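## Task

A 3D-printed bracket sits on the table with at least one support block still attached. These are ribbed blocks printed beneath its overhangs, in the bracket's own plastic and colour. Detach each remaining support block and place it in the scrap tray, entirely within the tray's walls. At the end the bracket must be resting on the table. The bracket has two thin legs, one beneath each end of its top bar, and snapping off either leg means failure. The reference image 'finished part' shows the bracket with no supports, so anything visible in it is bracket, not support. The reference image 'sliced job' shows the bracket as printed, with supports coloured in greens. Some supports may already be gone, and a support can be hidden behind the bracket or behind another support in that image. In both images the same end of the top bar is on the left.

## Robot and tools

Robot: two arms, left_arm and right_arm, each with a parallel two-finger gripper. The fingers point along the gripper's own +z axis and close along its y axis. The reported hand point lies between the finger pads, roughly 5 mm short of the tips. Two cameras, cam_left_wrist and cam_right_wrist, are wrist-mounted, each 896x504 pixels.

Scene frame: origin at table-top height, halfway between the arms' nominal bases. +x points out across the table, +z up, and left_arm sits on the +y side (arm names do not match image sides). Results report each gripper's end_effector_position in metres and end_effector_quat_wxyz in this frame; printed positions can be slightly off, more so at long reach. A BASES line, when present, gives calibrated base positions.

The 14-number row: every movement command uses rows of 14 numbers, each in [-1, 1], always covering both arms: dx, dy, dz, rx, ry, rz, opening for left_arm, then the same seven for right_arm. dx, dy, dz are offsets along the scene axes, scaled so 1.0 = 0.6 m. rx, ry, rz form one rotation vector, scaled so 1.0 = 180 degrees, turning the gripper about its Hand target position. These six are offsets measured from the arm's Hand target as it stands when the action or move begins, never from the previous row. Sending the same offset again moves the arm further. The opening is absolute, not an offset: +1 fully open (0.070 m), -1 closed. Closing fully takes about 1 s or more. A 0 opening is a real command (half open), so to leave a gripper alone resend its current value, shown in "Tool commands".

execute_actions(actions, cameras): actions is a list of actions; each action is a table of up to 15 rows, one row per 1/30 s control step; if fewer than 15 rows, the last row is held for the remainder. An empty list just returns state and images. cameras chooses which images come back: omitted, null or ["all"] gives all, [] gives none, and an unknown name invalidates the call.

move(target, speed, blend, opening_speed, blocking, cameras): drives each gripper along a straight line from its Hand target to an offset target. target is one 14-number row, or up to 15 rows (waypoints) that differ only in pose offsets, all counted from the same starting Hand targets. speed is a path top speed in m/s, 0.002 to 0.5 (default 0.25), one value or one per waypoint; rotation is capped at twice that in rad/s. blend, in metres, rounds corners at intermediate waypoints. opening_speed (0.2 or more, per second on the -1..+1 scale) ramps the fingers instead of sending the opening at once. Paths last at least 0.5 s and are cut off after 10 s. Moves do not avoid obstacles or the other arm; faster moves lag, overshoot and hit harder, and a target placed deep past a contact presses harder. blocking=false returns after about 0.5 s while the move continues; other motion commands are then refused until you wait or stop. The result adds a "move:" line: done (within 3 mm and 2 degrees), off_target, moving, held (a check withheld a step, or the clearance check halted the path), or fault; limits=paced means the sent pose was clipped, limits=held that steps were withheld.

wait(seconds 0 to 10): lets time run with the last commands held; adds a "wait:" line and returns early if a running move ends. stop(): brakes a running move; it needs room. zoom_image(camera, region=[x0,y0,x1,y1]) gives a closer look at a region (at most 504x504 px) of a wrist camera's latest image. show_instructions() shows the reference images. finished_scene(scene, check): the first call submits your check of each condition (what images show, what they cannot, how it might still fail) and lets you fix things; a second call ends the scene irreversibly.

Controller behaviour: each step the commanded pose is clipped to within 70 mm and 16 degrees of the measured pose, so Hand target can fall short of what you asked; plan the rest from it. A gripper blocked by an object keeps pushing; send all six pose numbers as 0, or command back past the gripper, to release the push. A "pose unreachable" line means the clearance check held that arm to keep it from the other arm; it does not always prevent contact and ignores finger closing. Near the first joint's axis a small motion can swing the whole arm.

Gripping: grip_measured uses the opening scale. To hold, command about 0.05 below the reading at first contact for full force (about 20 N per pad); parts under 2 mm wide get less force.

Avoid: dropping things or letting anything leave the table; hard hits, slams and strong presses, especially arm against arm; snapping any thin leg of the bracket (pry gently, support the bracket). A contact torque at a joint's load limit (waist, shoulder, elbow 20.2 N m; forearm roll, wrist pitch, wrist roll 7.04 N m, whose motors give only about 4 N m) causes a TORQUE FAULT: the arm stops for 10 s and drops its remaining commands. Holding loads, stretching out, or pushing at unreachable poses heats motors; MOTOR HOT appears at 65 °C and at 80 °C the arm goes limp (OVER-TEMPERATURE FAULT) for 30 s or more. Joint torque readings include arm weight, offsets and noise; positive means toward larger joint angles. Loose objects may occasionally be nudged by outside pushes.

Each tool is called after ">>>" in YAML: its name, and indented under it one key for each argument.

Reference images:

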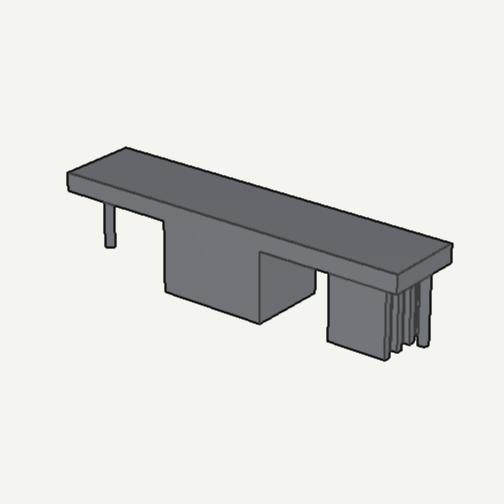

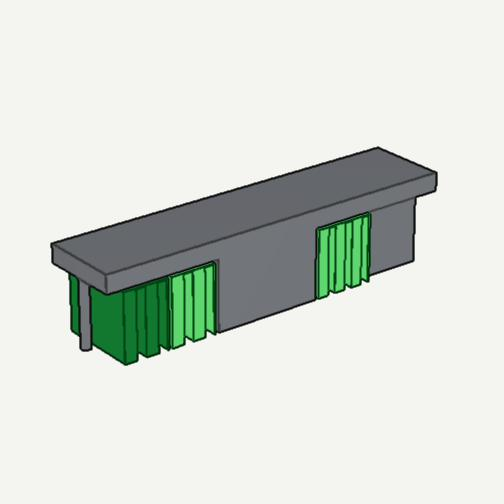

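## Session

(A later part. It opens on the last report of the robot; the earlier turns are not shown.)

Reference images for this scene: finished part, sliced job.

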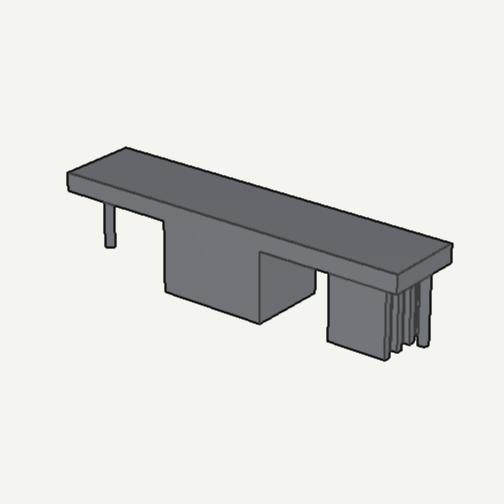

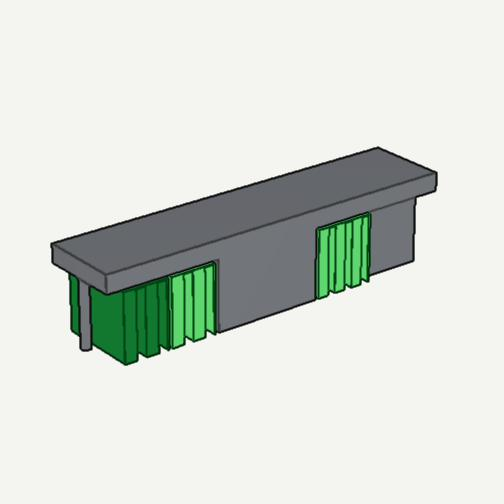

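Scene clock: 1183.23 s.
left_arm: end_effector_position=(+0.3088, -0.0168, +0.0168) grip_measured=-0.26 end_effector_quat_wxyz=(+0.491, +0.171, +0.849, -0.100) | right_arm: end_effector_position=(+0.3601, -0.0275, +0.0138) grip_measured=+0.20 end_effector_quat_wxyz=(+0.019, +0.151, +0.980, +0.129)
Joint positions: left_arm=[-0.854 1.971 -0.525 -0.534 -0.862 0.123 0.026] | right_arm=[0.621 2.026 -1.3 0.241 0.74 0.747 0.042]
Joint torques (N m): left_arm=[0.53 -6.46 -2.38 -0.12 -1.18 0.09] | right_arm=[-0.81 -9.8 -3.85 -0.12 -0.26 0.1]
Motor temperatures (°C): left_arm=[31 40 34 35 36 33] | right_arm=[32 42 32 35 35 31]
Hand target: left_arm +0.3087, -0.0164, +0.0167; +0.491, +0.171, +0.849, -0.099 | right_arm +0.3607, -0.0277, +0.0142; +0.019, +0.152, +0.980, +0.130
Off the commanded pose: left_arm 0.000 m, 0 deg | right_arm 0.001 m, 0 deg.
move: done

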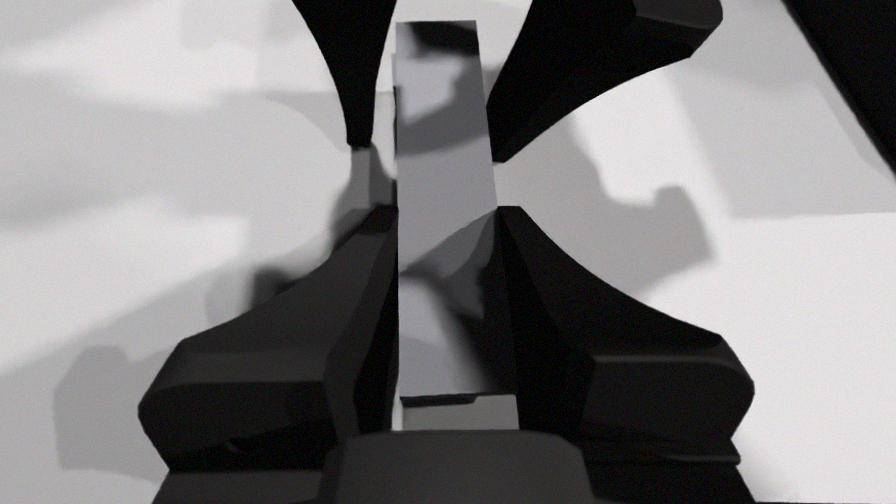

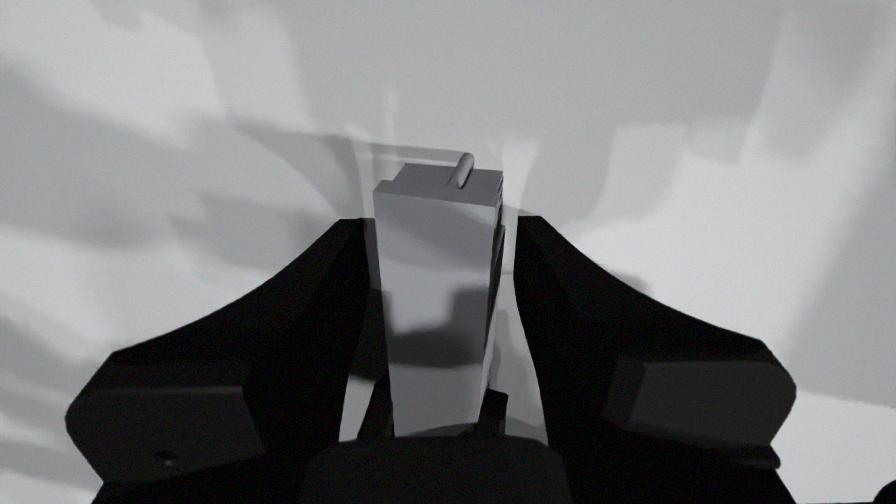

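>>> move:
  target: [0,0,0,0,0,0,-0.37, 0.001,0,0,0,0,0,-0.05]
  opening_speed: 0.6
  cameras: []

>>> move:
  target: [0,0,0,0,0,0,-0.37, 0,0,-0.0070,0,0,0,-0.05]
  speed: 0.03
  cameras: []

>>> move:
  target: [0,0,0,0,0,0,-0.37, 0,0,0,0,0,0,-0.5]
  opening_speed: 0.5
  cameras: []

>>> move:
  target: [0,0,0,0,0,0,-0.37, 0.0025,0.0080,0,0,0,0,-0.5]
  speed: 0.03
  cameras: ["cam_left_wrist","cam_right_wrist"]

Scene clock: 1203.50 s.
left_arm: end_effector_position=(+0.3088, -0.0164, +0.0168) grip_measured=-0.26 end_effector_quat_wxyz=(+0.491, +0.171, +0.849, -0.099) | right_arm: end_effector_position=(+0.3611, -0.0276, +0.0141) grip_measured=-0.05 end_effector_quat_wxyz=(+0.019, +0.152, +0.980, +0.130)
Joint positions: left_arm=[-0.854 1.971 -0.524 -0.535 -0.863 0.123 0.026] | right_arm=[0.619 2.027 -1.303 0.241 0.741 0.747 0.033]
Joint torques (N m): left_arm=[0.65 -7.27 -3.51 0.12 -1 0.04] | right_arm=[-0.65 -8.56 -4.3 0.2 -0.1 -0.08]
Motor temperatures (°C): left_arm=[31 40 34 35 36 33] | right_arm=[32 42 32 35 35 31]
Hand target: left_arm +0.3087, -0.0164, +0.0167; +0.491, +0.171, +0.849, -0.099 | right_arm +0.3613, -0.0277, +0.0142; +0.019, +0.152, +0.980, +0.130
Off the commanded pose: left_arm 0.000 m, 0 deg | right_arm 0.000 m, 0 deg.
move: done
No camera images: "cameras" was empty.

Scene clock: 1204.20 s.
left_arm: end_effector_position=(+0.3088, -0.0164, +0.0168) grip_measured=-0.26 end_effector_quat_wxyz=(+0.491, +0.171, +0.849, -0.099) | right_arm: end_effector_position=(+0.3615, -0.0273, +0.0123) grip_measured=-0.05 end_effector_quat_wxyz=(+0.020, +0.151, +0.980, +0.131)
Joint positions: left_arm=[-0.854 1.971 -0.524 -0.535 -0.863 0.123 0.026] | right_arm=[0.619 2.03 -1.299 0.244 0.731 0.742 0.033]
Joint torques (N m): left_arm=[0.18 -7.13 -3.66 0.33 -1.01 0.06] | right_arm=[-0.17 -2.16 -1.06 0.28 -1.66 -0.18]
Motor temperatures (°C): left_arm=[31 40 34 35 36 33] | right_arm=[32 42 32 35 36 31]
Hand target: left_arm +0.3087, -0.0164, +0.0167; +0.491, +0.171, +0.849, -0.099 | right_arm +0.3613, -0.0276, +0.0099; +0.019, +0.152, +0.980, +0.130
Off the commanded pose: left_arm 0.000 m, 0 deg | right_arm 0.002 m, 0 deg.
move: done
No camera images: "cameras" was empty.

Scene clock: 1205.30 s.
left_arm: end_effector_position=(+0.3088, -0.0163, +0.0168) grip_measured=-0.26 end_effector_quat_wxyz=(+0.491, +0.170, +0.849, -0.099) | right_arm: end_effector_position=(+0.3619, -0.0277, +0.0121) grip_measured=-0.14 end_effector_quat_wxyz=(+0.021, +0.152, +0.979, +0.131)
Joint positions: left_arm=[-0.854 1.971 -0.524 -0.536 -0.863 0.123 0.026] | right_arm=[0.618 2.03 -1.298 0.244 0.729 0.742 0.03]
Joint torques (N m): left_arm=[-2.36 -6.89 -2.93 0.97 -0.72 0.08] | right_arm=[2.25 4.02 -1.61 0.54 -2.2 -0.17]
Motor temperatures (°C): left_arm=[31 40 34 35 36 33] | right_arm=[32 42 32 35 36 31]
Hand target: left_arm +0.3087, -0.0164, +0.0167; +0.491, +0.171, +0.849, -0.099 | right_arm +0.3613, -0.0276, +0.0099; +0.019, +0.152, +0.980, +0.130
Off the commanded pose: left_arm 0.000 m, 0 deg | right_arm 0.002 m, 0 deg.
move: done
No camera images: "cameras" was empty.

Scene clock: 1206.00 s.
left_arm: end_effector_position=(+0.3088, -0.0164, +0.0168) grip_measured=-0.26 end_effector_quat_wxyz=(+0.491, +0.171, +0.849, -0.099) | right_arm: end_effector_position=(+0.3643, -0.0229, +0.0117) grip_measured=-0.17 end_effector_quat_wxyz=(+0.022, +0.152, +0.979, +0.132)
Joint positions: left_arm=[-0.854 1.971 -0.524 -0.535 -0.863 0.123 0.026] | right_arm=[0.625 2.043 -1.318 0.24 0.731 0.753 0.029]
Joint torques (N m): left_arm=[-3.16 -6.6 -3.53 1.73 -0.44 0.17] | right_arm=[5.41 3.63 -2.58 2.33 -2.09 0.13]
Motor temperatures (°C): left_arm=[31 40 34 35 36 33] | right_arm=[32 42 32 35 37 31]
Hand target: left_arm +0.3087, -0.0164, +0.0167; +0.491, +0.171, +0.849, -0.099 | right_arm +0.3628, -0.0228, +0.0099; +0.019, +0.152, +0.980, +0.130
Off the commanded pose: left_arm 0.000 m, 0 deg | right_arm 0.002 m, 0 deg.
move: done

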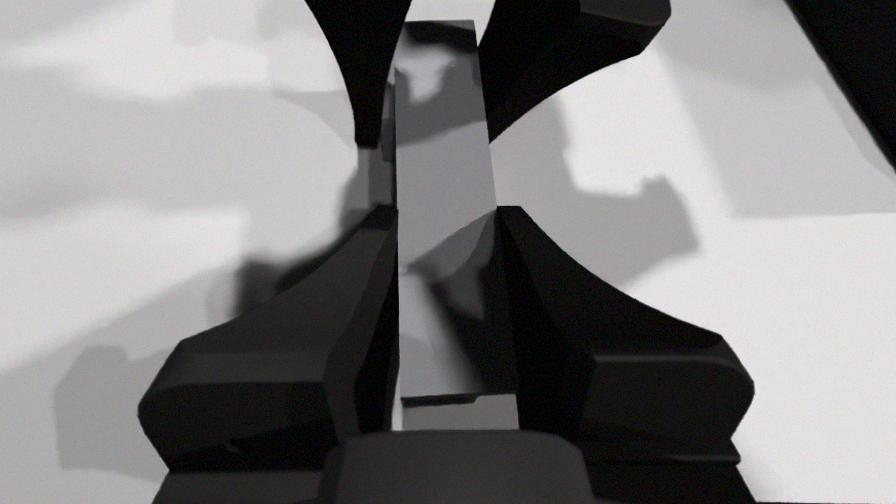

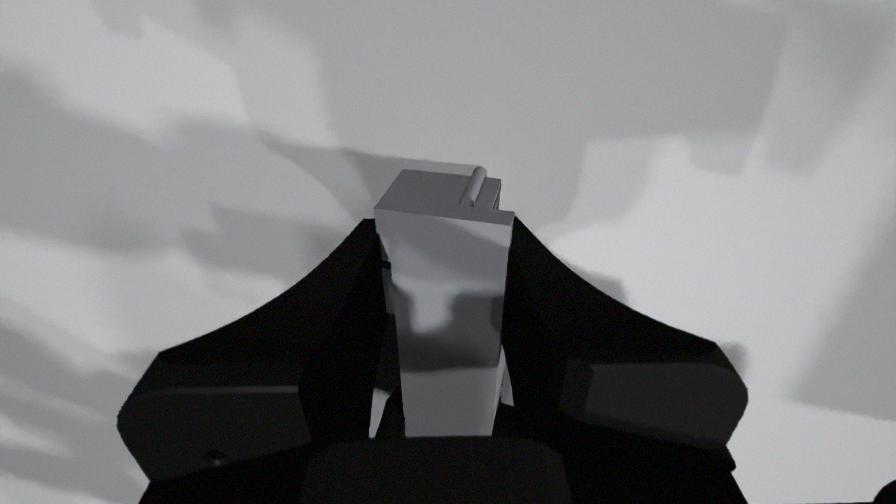

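>>> move:
  target: [0,0,0,0,0,0,-0.37, 0,0,0.008,0,0,0,0.2]
  opening_speed: 0.5
  speed: 0.04
  cameras: ["cam_left_wrist","cam_right_wrist"]

>>> zoom_image:
  camera: "cam_left_wrist"
  region: [340, 10, 520, 220]

>>> zoom_image:
  camera: "cam_right_wrist"
  region: [340, 140, 560, 300]

Scene clock: 1214.43 s.
left_arm: end_effector_position=(+0.3081, -0.0179, +0.0167) grip_measured=-0.26 end_effector_quat_wxyz=(+0.490, +0.174, +0.848, -0.101) | right_arm: end_effector_position=(+0.3611, -0.0223, +0.0136) grip_measured=+0.20 end_effector_quat_wxyz=(+0.017, +0.151, +0.980, +0.128)
Joint positions: left_arm=[-0.856 1.971 -0.525 -0.531 -0.861 0.123 0.026] | right_arm=[0.63 2.04 -1.324 0.237 0.752 0.76 0.042]
Joint torques (N m): left_arm=[3.53 -5.34 -6.82 -0.6 -2.2 0.06] | right_arm=[3.56 -8.48 0.47 1.56 1.55 0.22]
Motor temperatures (°C): left_arm=[31 40 34 38 36 33] | right_arm=[33 41 32 44 40 31]
Hand target: left_arm +0.3087, -0.0164, +0.0167; +0.491, +0.171, +0.849, -0.099 | right_arm +0.3628, -0.0229, +0.0148; +0.019, +0.152, +0.980, +0.130
Off the commanded pose: left_arm 0.002 m, 0 deg | right_arm 0.002 m, 0 deg.
move: done

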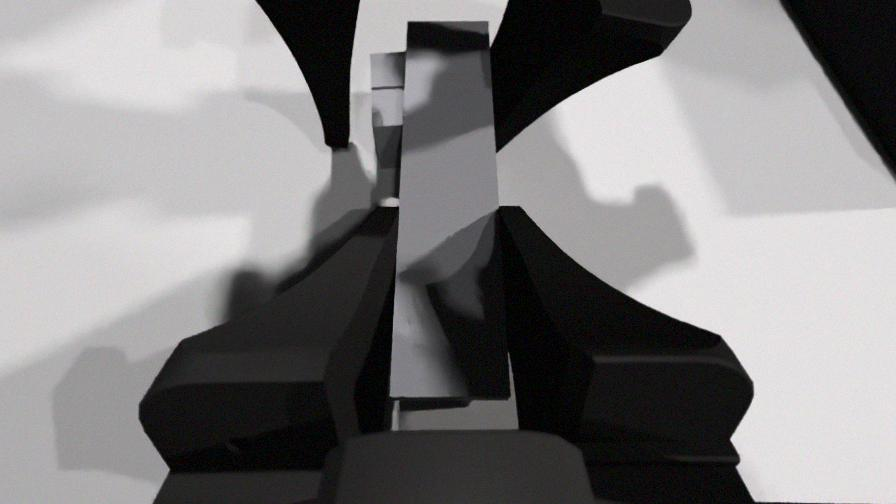

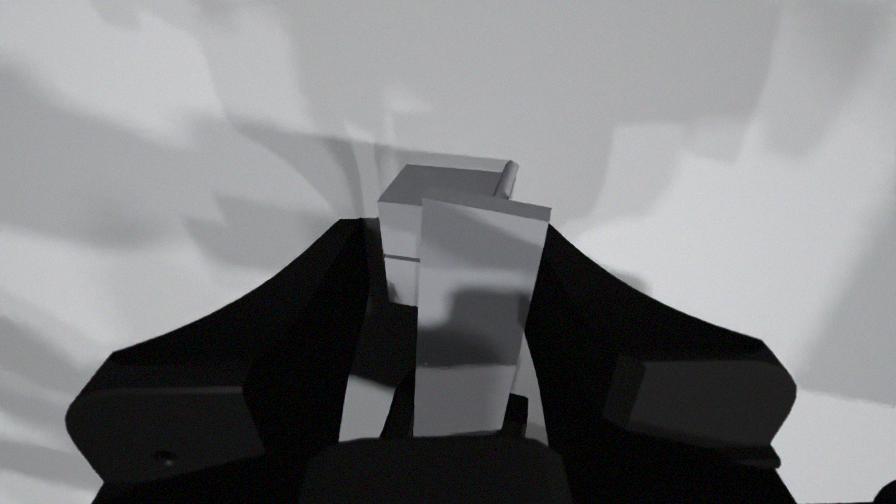

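Scaled by 2.400 from the camera's 896x504 image, which has a finer 1280x720 frame.

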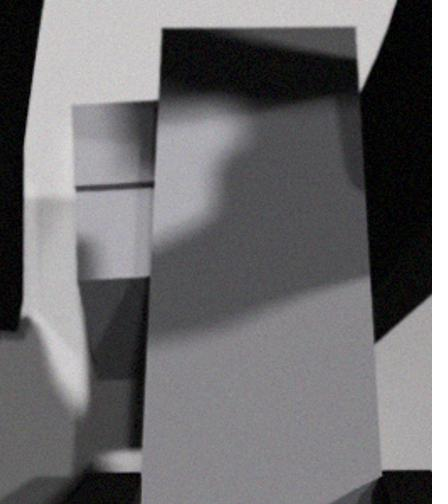

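Scaled by 2.291 from the camera's 896x504 image, which has a finer 1280x720 frame.

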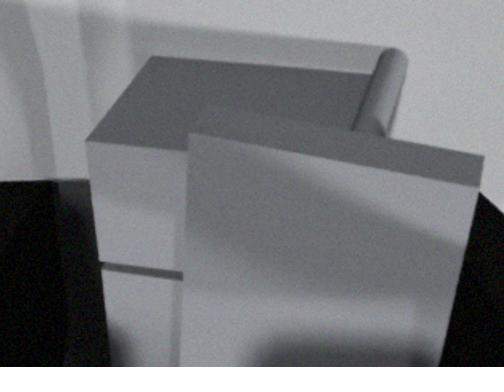

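>>> move:
  target: [0,0,0,0,0,0,-0.37, 0,0,0,0,0,0,0.5]
  opening_speed: 0.6
  cameras: ["cam_left_wrist","cam_right_wrist"]

Scene clock: 1231.23 s.
left_arm: end_effector_position=(+0.3089, -0.0162, +0.0168) grip_measured=-0.26 end_effector_quat_wxyz=(+0.491, +0.170, +0.849, -0.099) | right_arm: end_effector_position=(+0.3631, -0.0226, +0.0152) grip_measured=+0.50 end_effector_quat_wxyz=(+0.020, +0.152, +0.980, +0.130)
Joint positions: left_arm=[-0.854 1.971 -0.524 -0.536 -0.863 0.123 0.026] | right_arm=[0.627 2.037 -1.326 0.236 0.75 0.76 0.052]
Joint torques (N m): left_arm=[1.14 -6.71 -2.48 -0.11 -1.08 0.18] | right_arm=[-0.15 -8.42 -3.22 -0.16 -0.08 -0.09]
Motor temperatures (°C): left_arm=[31 40 34 37 36 33] | right_arm=[32 42 32 39 38 31]
Hand target: left_arm +0.3087, -0.0164, +0.0167; +0.491, +0.171, +0.849, -0.099 | right_arm +0.3628, -0.0229, +0.0148; +0.019, +0.152, +0.980, +0.130
Off the commanded pose: left_arm 0.000 m, 0 deg | right_arm 0.001 m, 0 deg.
move: done

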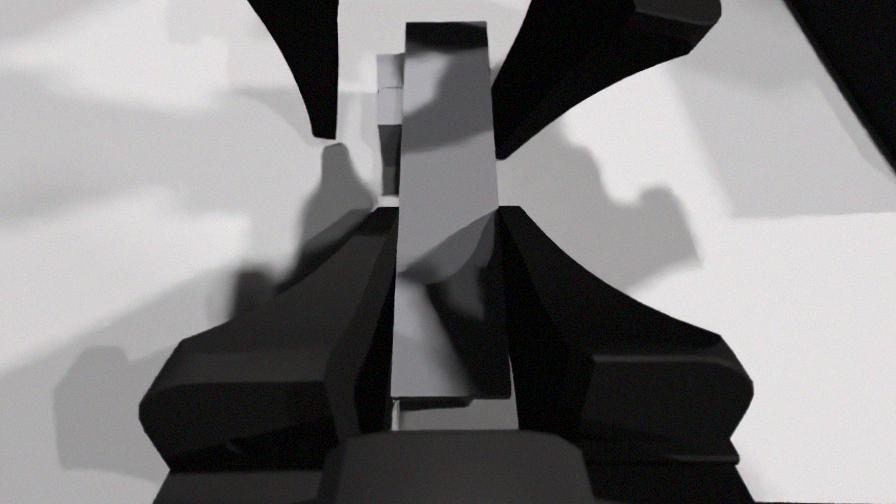

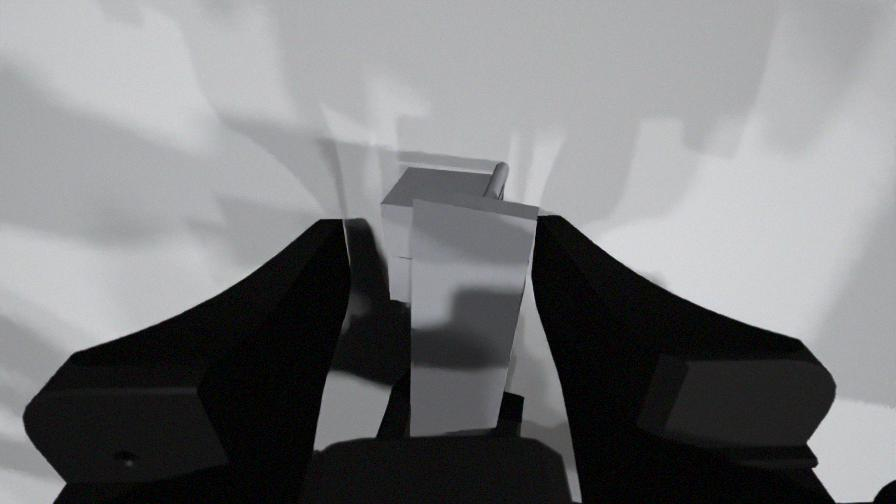

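>>> move:
  target: [0,0,0,0,0,0,-0.37, -0.0017,-0.0048,0,0,0,0,0.5]
  speed: 0.05
  cameras: []

>>> move:
  target: [0,0,0,0,0,0,-0.37, -0.0064,-0.0206,0.0806,0,0,0,0.5]
  speed: 0.1
  cameras: ["cam_left_wrist","cam_right_wrist"]

>>> zoom_image:
  camera: "cam_right_wrist"
  region: [330, 140, 570, 320]

>>> zoom_image:
  camera: "cam_left_wrist"
  region: [340, 10, 520, 220]

Scene clock: 1252.57 s.
left_arm: end_effector_position=(+0.3089, -0.0162, +0.0168) grip_measured=-0.26 end_effector_quat_wxyz=(+0.491, +0.170, +0.849, -0.099) | right_arm: end_effector_position=(+0.3614, -0.0253, +0.0146) grip_measured=+0.49 end_effector_quat_wxyz=(+0.019, +0.152, +0.980, +0.130)
Joint positions: left_arm=[-0.854 1.971 -0.524 -0.536 -0.863 0.123 0.026] | right_arm=[0.623 2.031 -1.313 0.239 0.746 0.753 0.052]
Joint torques (N m): left_arm=[0.65 -5.24 -2.76 -0.08 -1.21 0.16] | right_arm=[-2.65 -2.37 3.38 -1.43 1.31 0]
Motor temperatures (°C): left_arm=[31 39 34 36 36 33] | right_arm=[32 40 31 37 37 31]
Hand target: left_arm +0.3087, -0.0164, +0.0167; +0.491, +0.171, +0.849, -0.099 | right_arm +0.3618, -0.0257, +0.0148; +0.019, +0.152, +0.980, +0.130
Off the commanded pose: left_arm 0.000 m, 0 deg | right_arm 0.001 m, 0 deg.
move: done
No camera images: "cameras" was empty.

Scene clock: 1253.37 s.
left_arm: end_effector_position=(+0.3089, -0.0162, +0.0168) grip_measured=-0.26 end_effector_quat_wxyz=(+0.491, +0.170, +0.849, -0.099) | right_arm: end_effector_position=(+0.3582, -0.0389, +0.0635) grip_measured=+0.50 end_effector_quat_wxyz=(+0.019, +0.153, +0.980, +0.129)
Joint positions: left_arm=[-0.854 1.971 -0.524 -0.536 -0.863 0.123 0.026] | right_arm=[0.599 1.92 -1.349 0.212 0.893 0.773 0.053]
Joint torques (N m): left_arm=[0.62 -5.25 -2.76 -0.08 -1.21 0.16] | right_arm=[-0.33 -8.79 -3.93 0.1 -0.3 0.08]
Motor temperatures (°C): left_arm=[31 39 34 36 37 33] | right_arm=[32 40 31 37 37 31]
Hand target: left_arm +0.3087, -0.0164, +0.0167; +0.491, +0.171, +0.849, -0.099 | right_arm +0.3583, -0.0386, +0.0633; +0.020, +0.152, +0.980, +0.129
Off the commanded pose: left_arm 0.000 m, 0 deg | right_arm 0.001 m, 0 deg.
move: done

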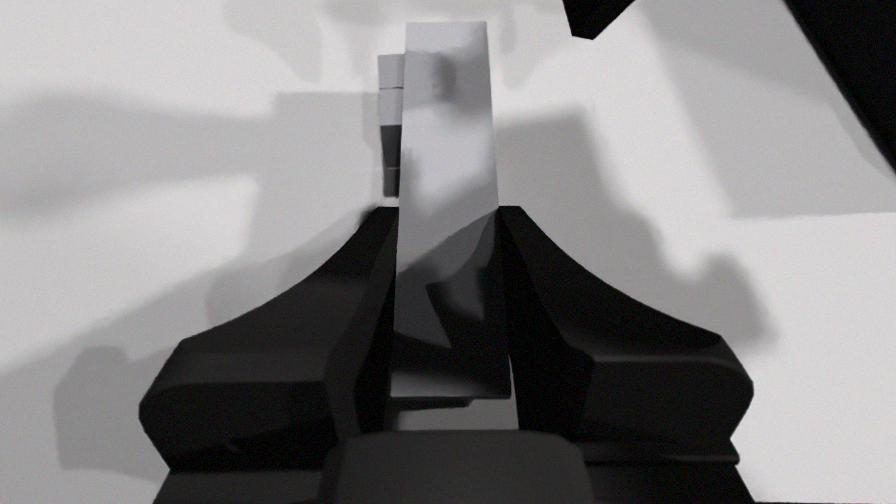

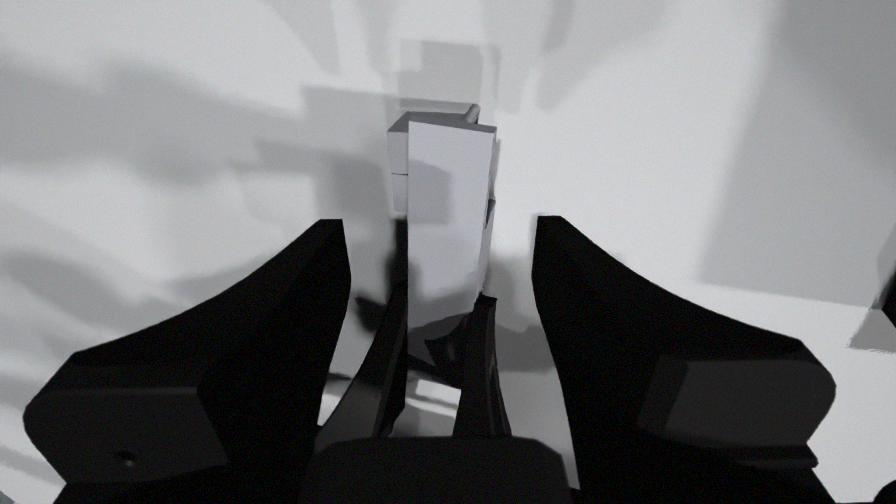

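Scaled by 2.100 from the camera's 896x504 image, which has a finer 1280x720 frame.

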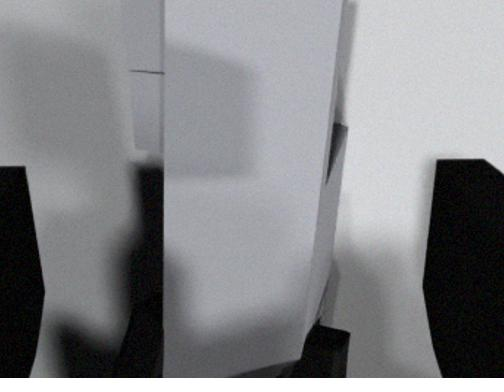

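Scaled by 2.400 from the camera's 896x504 image, which has a finer 1280x720 frame.

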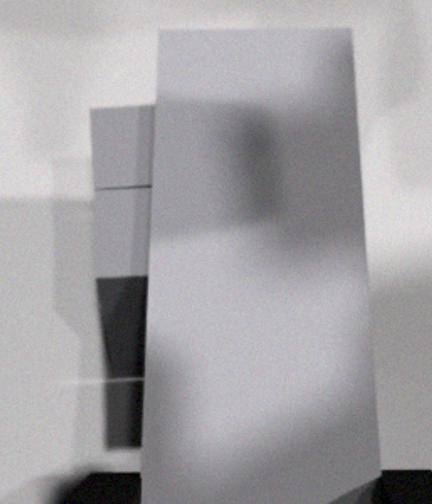

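>>> zoom_image:
  camera: "cam_right_wrist"
  region: [370, 90, 520, 230]

Scaled by 3.360 from the camera's 896x504 image, which has a finer 1280x720 frame.

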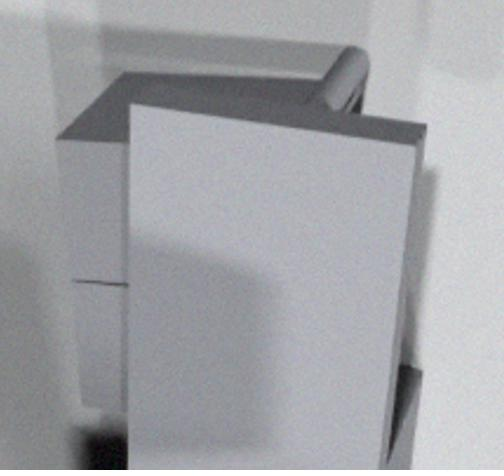

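>>> move:
  target: [0,0,0,0,0,0,-0.37, 0.0245,0.0453,0.0195,-0.0826,-0.0402,0.4811,0.3]
  speed: 0.3
  cameras: ["cam_right_wrist"]

>>> zoom_image:
  camera: "cam_right_wrist"
  region: [330, 180, 570, 360]

Scene clock: 1334.63 s.
left_arm: end_effector_position=(+0.3089, -0.0162, +0.0168) grip_measured=-0.26 end_effector_quat_wxyz=(+0.491, +0.170, +0.849, -0.099) | right_arm: end_effector_position=(+0.3727, -0.0117, +0.0749) grip_measured=+0.30 end_effector_quat_wxyz=(+0.032, -0.569, +0.822, +0.002)
Joint positions: left_arm=[-0.854 1.971 -0.524 -0.536 -0.863 0.123 0.026] | right_arm=[0.716 2.112 -1.741 -0.002 1.224 -0.511 0.046]
Joint torques (N m): left_arm=[0.37 -5.25 -2.91 -0.07 -1.2 0.15] | right_arm=[0.4 -9.33 -4.43 -0.03 -0.02 0.14]
Motor temperatures (°C): left_arm=[31 39 34 35 37 33] | right_arm=[32 41 32 35 36 31]
Hand target: left_arm +0.3087, -0.0164, +0.0167; +0.491, +0.171, +0.849, -0.099 | right_arm +0.3730, -0.0117, +0.0751; +0.001, -0.568, +0.823, -0.001
Off the commanded pose: left_arm 0.000 m, 0 deg | right_arm 0.000 m, 4 deg.
joint sent to its limit (right arm) — joint 5 (wrist pitch), upper limit. The joint targets are off in orientation, not in position.
move: off_target (right_arm)
Images, in order (width x height): cam_right_wrist 896x504.

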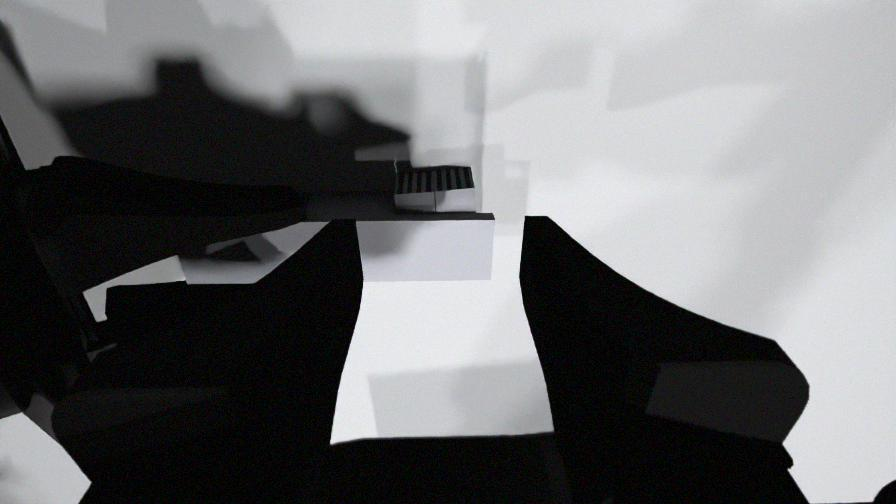

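Scaled by 2.100 from the camera's 896x504 image, which has a finer 1280x720 frame.

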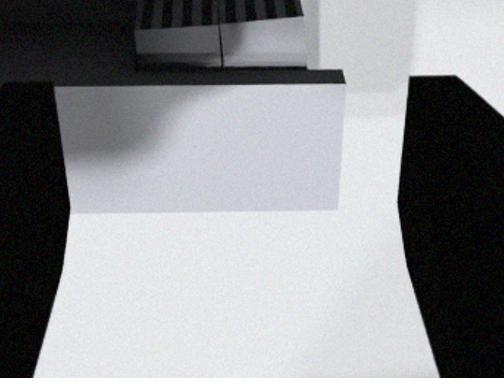

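>>> move:
  target: [0,0,0,0,0,0,-0.37, -0.0017,0.0038,-0.0500,0,0,0,0.3]
  speed: 0.1
  cameras: ["cam_right_wrist"]

>>> zoom_image:
  camera: "cam_right_wrist"
  region: [330, 160, 570, 340]

Scene clock: 1367.37 s.
left_arm: end_effector_position=(+0.3089, -0.0162, +0.0168) grip_measured=-0.26 end_effector_quat_wxyz=(+0.491, +0.170, +0.849, -0.099) | right_arm: end_effector_position=(+0.3715, -0.0097, +0.0437) grip_measured=+0.30 end_effector_quat_wxyz=(+0.001, -0.569, +0.823, -0.001)
Joint positions: left_arm=[-0.854 1.971 -0.524 -0.536 -0.863 0.123 0.026] | right_arm=[0.722 2.194 -1.762 -0.002 1.224 -0.505 0.045]
Joint torques (N m): left_arm=[0.18 -5.26 -3.01 -0.06 -1.19 0.15] | right_arm=[0.88 -11.69 -4.47 0.19 -0.04 0.11]
Motor temperatures (°C): left_arm=[31 39 34 34 37 33] | right_arm=[32 43 32 35 35 31]
Hand target: left_arm +0.3087, -0.0164, +0.0167; +0.491, +0.171, +0.849, -0.099 | right_arm +0.3717, -0.0092, +0.0450; +0.001, -0.569, +0.823, -0.001
Off the commanded pose: left_arm 0.000 m, 0 deg | right_arm 0.002 m, 0 deg.
joint sent to its limit (right arm) — joint 5 (wrist pitch), upper limit. The joint targets still meet the commanded pose.
move: done
Images, in order (width x height): cam_right_wrist 896x504.

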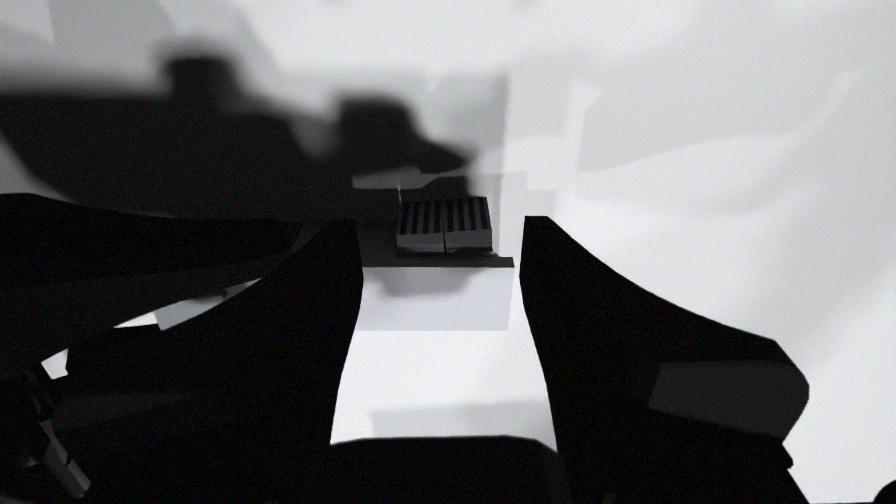

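Scaled by 2.100 from the camera's 896x504 image, which has a finer 1280x720 frame.

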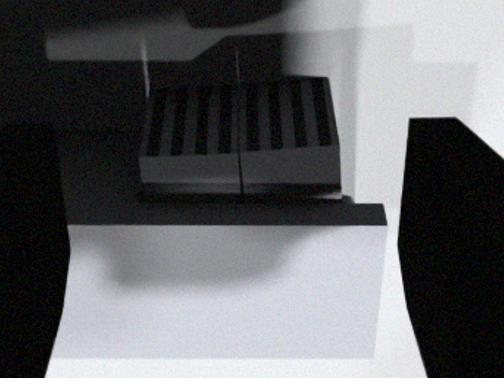

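>>> move:
  target: [0,0,0,0,0,0,-0.37, 0.0006,0.0015,-0.0545,0,0,0,0.3]
  speed: 0.08
  cameras: ["cam_left_wrist","cam_right_wrist"]

>>> zoom_image:
  camera: "cam_right_wrist"
  region: [330, 160, 570, 340]

Scene clock: 1379.70 s.
left_arm: end_effector_position=(+0.3087, -0.0167, +0.0168) grip_measured=-0.26 end_effector_quat_wxyz=(+0.491, +0.171, +0.848, -0.100) | right_arm: end_effector_position=(+0.3721, -0.0074, +0.0123) grip_measured=+0.30 end_effector_quat_wxyz=(+0.002, -0.569, +0.822, +0.000)
Joint positions: left_arm=[-0.855 1.971 -0.524 -0.535 -0.863 0.123 0.026] | right_arm=[0.724 2.237 -1.708 -0.001 1.125 -0.504 0.045]
Joint torques (N m): left_arm=[0.83 -5.59 -3.14 -0.49 -1.32 0.14] | right_arm=[0.05 -9.9 -2.34 -0.37 0.44 0.1]
Motor temperatures (°C): left_arm=[31 39 34 34 37 33] | right_arm=[32 44 32 35 35 31]
Hand target: left_arm +0.3087, -0.0164, +0.0167; +0.491, +0.171, +0.849, -0.099 | right_arm +0.3718, -0.0080, +0.0122; +0.001, -0.569, +0.822, -0.001
Off the commanded pose: left_arm 0.000 m, 0 deg | right_arm 0.001 m, 0 deg.
move: done

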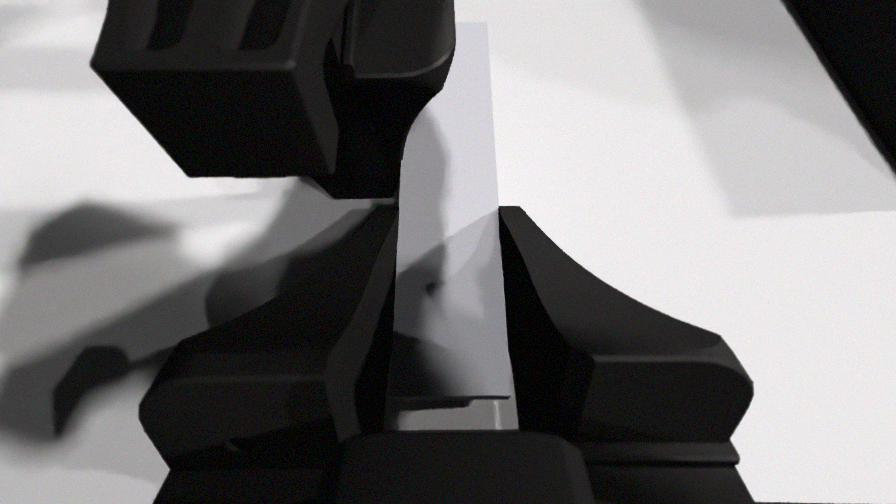

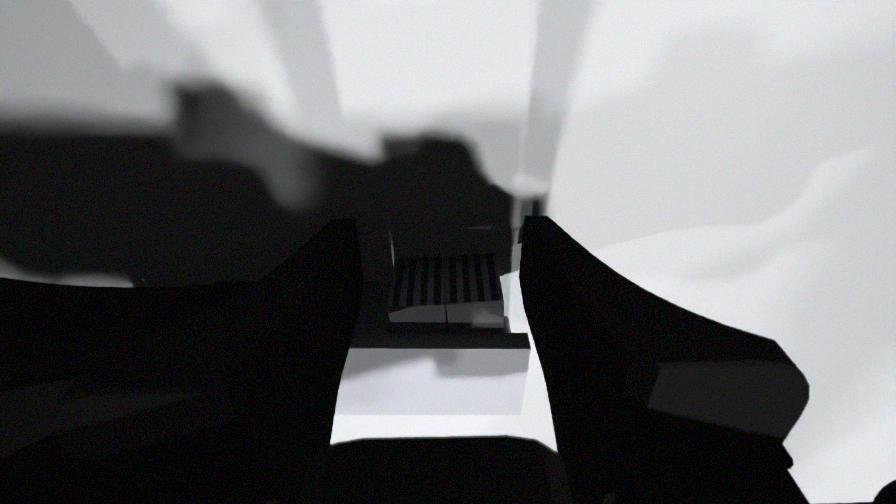

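Scaled by 2.100 from the camera's 896x504 image, which has a finer 1280x720 frame.

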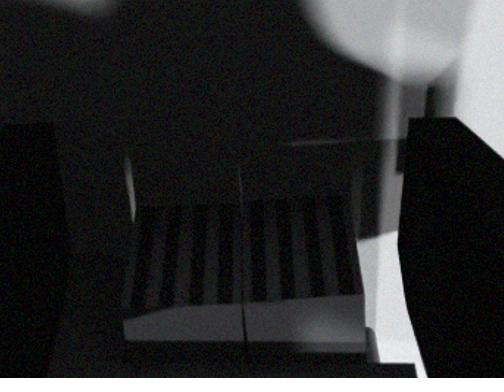

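>>> move:
  target: [0,0,0,0,0,0,-0.37, 0,0,0,0,0,0,-0.2]
  opening_speed: 0.3
  cameras: ["cam_right_wrist"]

>>> zoom_image:
  camera: "cam_right_wrist"
  region: [330, 160, 570, 340]

Scene clock: 1387.17 s.
left_arm: end_effector_position=(+0.3087, -0.0165, +0.0168) grip_measured=-0.26 end_effector_quat_wxyz=(+0.491, +0.171, +0.849, -0.099) | right_arm: end_effector_position=(+0.3720, -0.0079, +0.0123) grip_measured=-0.17 end_effector_quat_wxyz=(+0.001, -0.570, +0.822, -0.001)
Joint positions: left_arm=[-0.855 1.971 -0.524 -0.536 -0.863 0.123 0.026] | right_arm=[0.724 2.237 -1.708 -0.003 1.127 -0.504 0.029]
Joint torques (N m): left_arm=[2.92 -5.57 -1.56 -1.73 -1.2 -0.06] | right_arm=[-2.1 -9.74 -2.48 -0.62 0.92 -0.14]
Motor temperatures (°C): left_arm=[31 39 34 36 37 33] | right_arm=[32 44 32 35 37 31]
Hand target: left_arm +0.3087, -0.0164, +0.0167; +0.491, +0.171, +0.849, -0.099 | right_arm +0.3718, -0.0080, +0.0122; +0.001, -0.569, +0.822, -0.001
Off the commanded pose: left_arm 0.000 m, 0 deg | right_arm 0.000 m, 0 deg.
move: done
Images, in order (width x height): cam_right_wrist 896x504.

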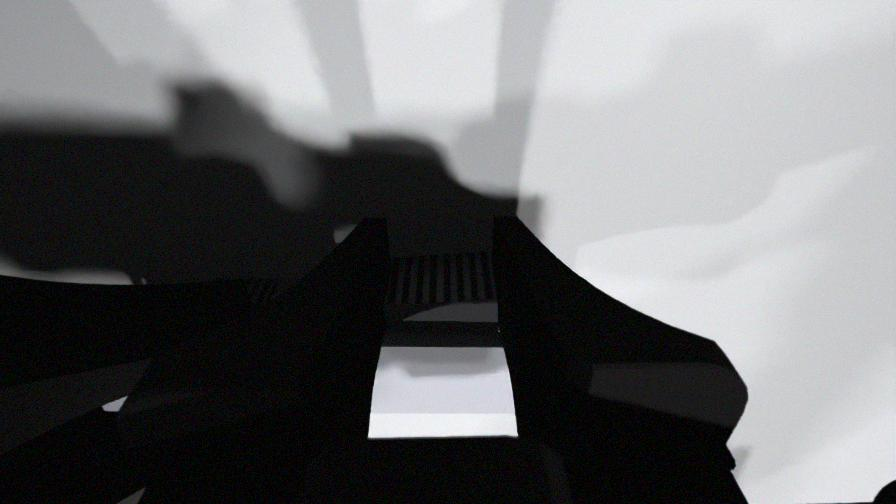

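Scaled by 2.100 from the camera's 896x504 image, which has a finer 1280x720 frame.

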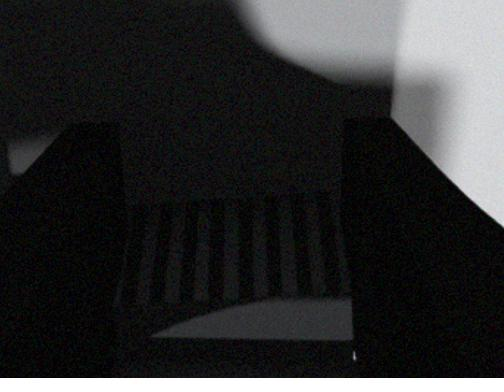

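>>> move:
  target: [0,0,0,0,0,0,-0.37, 0,0,0,0,0,0,-0.26]
  opening_speed: 0.3
  cameras: []

>>> move:
  target: [0,0,0,0,0,0,-0.37, 0.0059,0.0156,0,0,0,0,-0.26]
  speed: 0.04
  cameras: ["cam_left_wrist","cam_right_wrist"]

>>> zoom_image:
  camera: "cam_right_wrist"
  region: [330, 160, 570, 400]

Scene clock: 1401.23 s.
left_arm: end_effector_position=(+0.3087, -0.0165, +0.0168) grip_measured=-0.26 end_effector_quat_wxyz=(+0.491, +0.171, +0.849, -0.099) | right_arm: end_effector_position=(+0.3719, -0.0078, +0.0123) grip_measured=-0.17 end_effector_quat_wxyz=(+0.001, -0.569, +0.822, -0.001)
Joint positions: left_arm=[-0.855 1.971 -0.524 -0.536 -0.863 0.123 0.026] | right_arm=[0.724 2.237 -1.708 -0.002 1.127 -0.504 0.029]
Joint torques (N m): left_arm=[3.72 -5.46 -3.45 -1.23 -1.53 -0.01] | right_arm=[0.78 -8.64 -2.19 0.04 0.93 0.07]
Motor temperatures (°C): left_arm=[31 39 34 37 38 33] | right_arm=[32 44 31 35 38 31]
Hand target: left_arm +0.3087, -0.0164, +0.0167; +0.491, +0.171, +0.849, -0.099 | right_arm +0.3718, -0.0080, +0.0122; +0.001, -0.569, +0.822, -0.001
Off the commanded pose: left_arm 0.000 m, 0 deg | right_arm 0.000 m, 0 deg.
move: done
No camera images: "cameras" was empty.

Scene clock: 1401.97 s.
left_arm: end_effector_position=(+0.3090, -0.0161, +0.0168) grip_measured=-0.26 end_effector_quat_wxyz=(+0.491, +0.170, +0.849, -0.099) | right_arm: end_effector_position=(+0.3752, +0.0011, +0.0123) grip_measured=-0.17 end_effector_quat_wxyz=(+0.001, -0.569, +0.822, -0.001)
Joint positions: left_arm=[-0.854 1.971 -0.524 -0.536 -0.863 0.123 0.026] | right_arm=[0.735 2.269 -1.769 -0.002 1.157 -0.493 0.029]
Joint torques (N m): left_arm=[-0.53 -5.57 -3.48 0.2 -1.09 0.14] | right_arm=[1.14 -8.72 -2.99 0.64 -0.17 0.13]
Motor temperatures (°C): left_arm=[31 39 34 37 38 33] | right_arm=[32 44 31 35 38 31]
Hand target: left_arm +0.3087, -0.0164, +0.0167; +0.491, +0.171, +0.849, -0.099 | right_arm +0.3753, +0.0013, +0.0122; +0.001, -0.569, +0.822, -0.001
Off the commanded pose: left_arm 0.000 m, 0 deg | right_arm 0.000 m, 0 deg.
move: done

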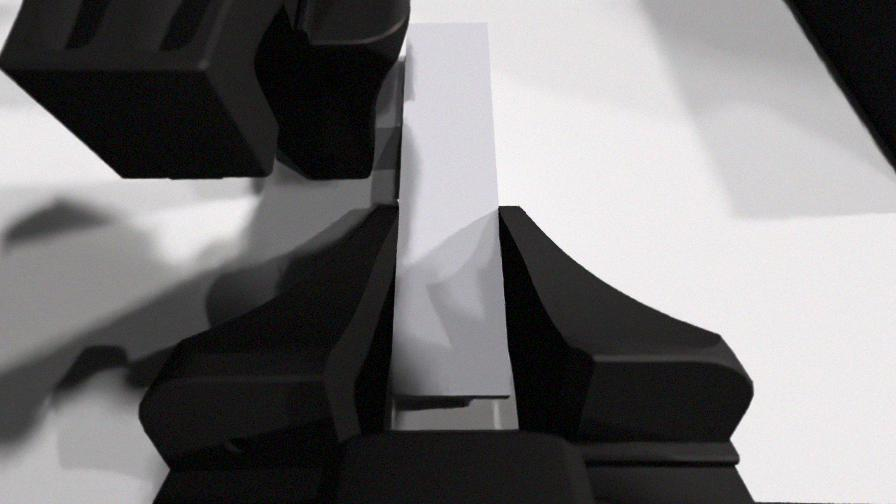

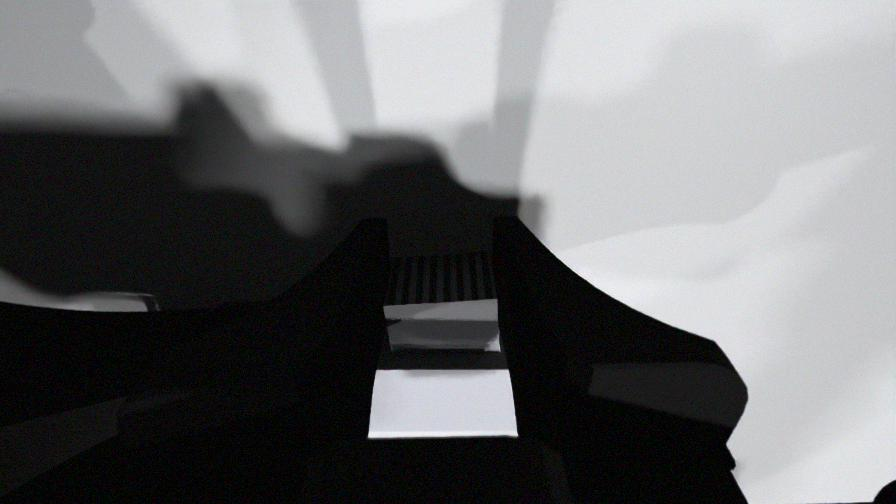

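Scaled by 2.100 from the camera's 896x504 image, which has a finer 1280x720 frame.

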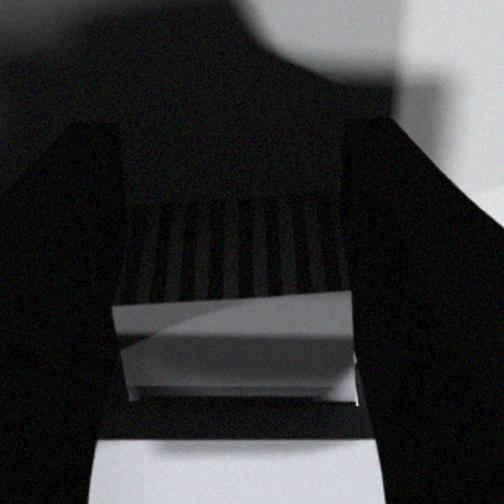

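>>> move:
  target: [0,0,0,0,0,0,-0.37, 0.0094,0.0249,0,0,0,0,-0.26]
  speed: 0.06
  cameras: ["cam_left_wrist","cam_right_wrist"]

>>> zoom_image:
  camera: "cam_right_wrist"
  region: [330, 200, 570, 440]

Scene clock: 1407.17 s.
left_arm: end_effector_position=(+0.3090, -0.0161, +0.0168) grip_measured=-0.26 end_effector_quat_wxyz=(+0.491, +0.170, +0.849, -0.099) | right_arm: end_effector_position=(+0.3812, +0.0162, +0.0124) grip_measured=-0.17 end_effector_quat_wxyz=(+0.001, -0.568, +0.823, -0.001)
Joint positions: left_arm=[-0.854 1.971 -0.524 -0.536 -0.863 0.123 0.026] | right_arm=[0.751 2.324 -1.875 -0.002 1.206 -0.475 0.029]
Joint torques (N m): left_arm=[-0.6 -6.26 -3.67 0.08 -0.98 0.16] | right_arm=[0.68 -9.75 -2.85 0.3 -0.11 0.09]
Motor temperatures (°C): left_arm=[31 39 34 36 38 33] | right_arm=[32 44 31 35 38 31]
Hand target: left_arm +0.3087, -0.0164, +0.0167; +0.491, +0.171, +0.849, -0.099 | right_arm +0.3807, +0.0162, +0.0122; +0.001, -0.569, +0.823, -0.001
Off the commanded pose: left_arm 0.000 m, 0 deg | right_arm 0.000 m, 0 deg.
move: done

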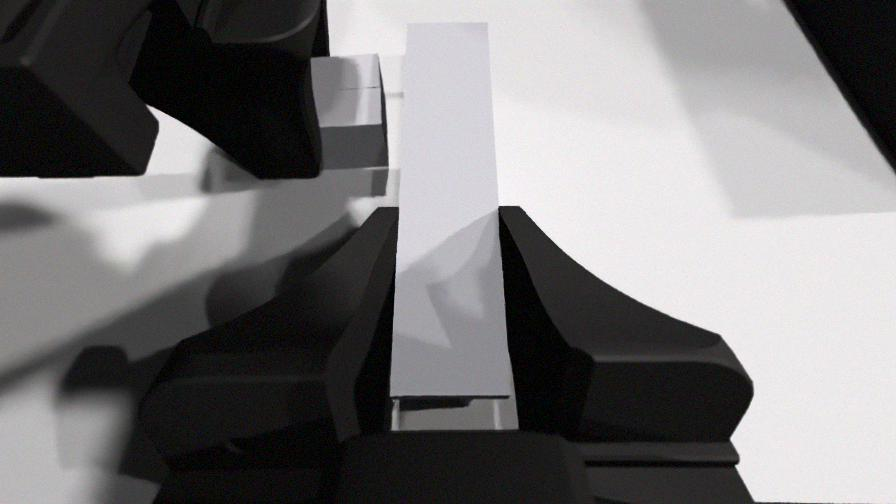

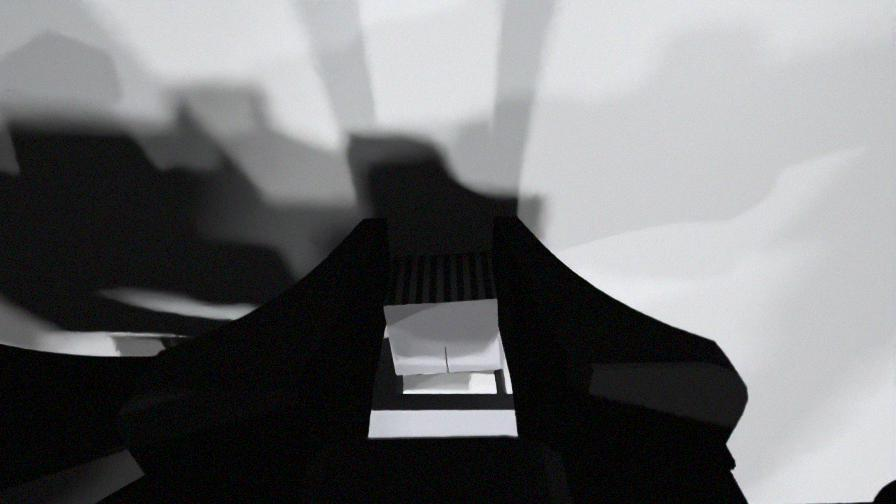

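Scaled by 2.100 from the camera's 896x504 image, which has a finer 1280x720 frame.

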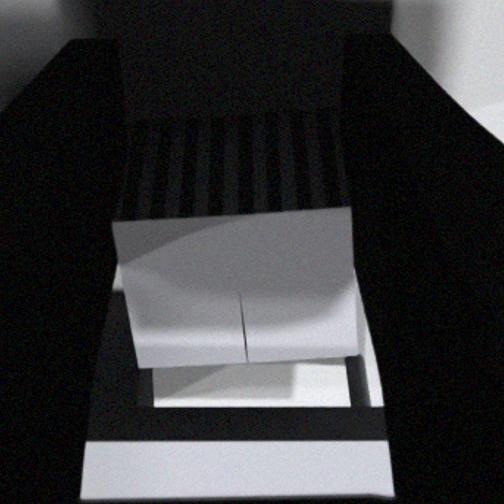

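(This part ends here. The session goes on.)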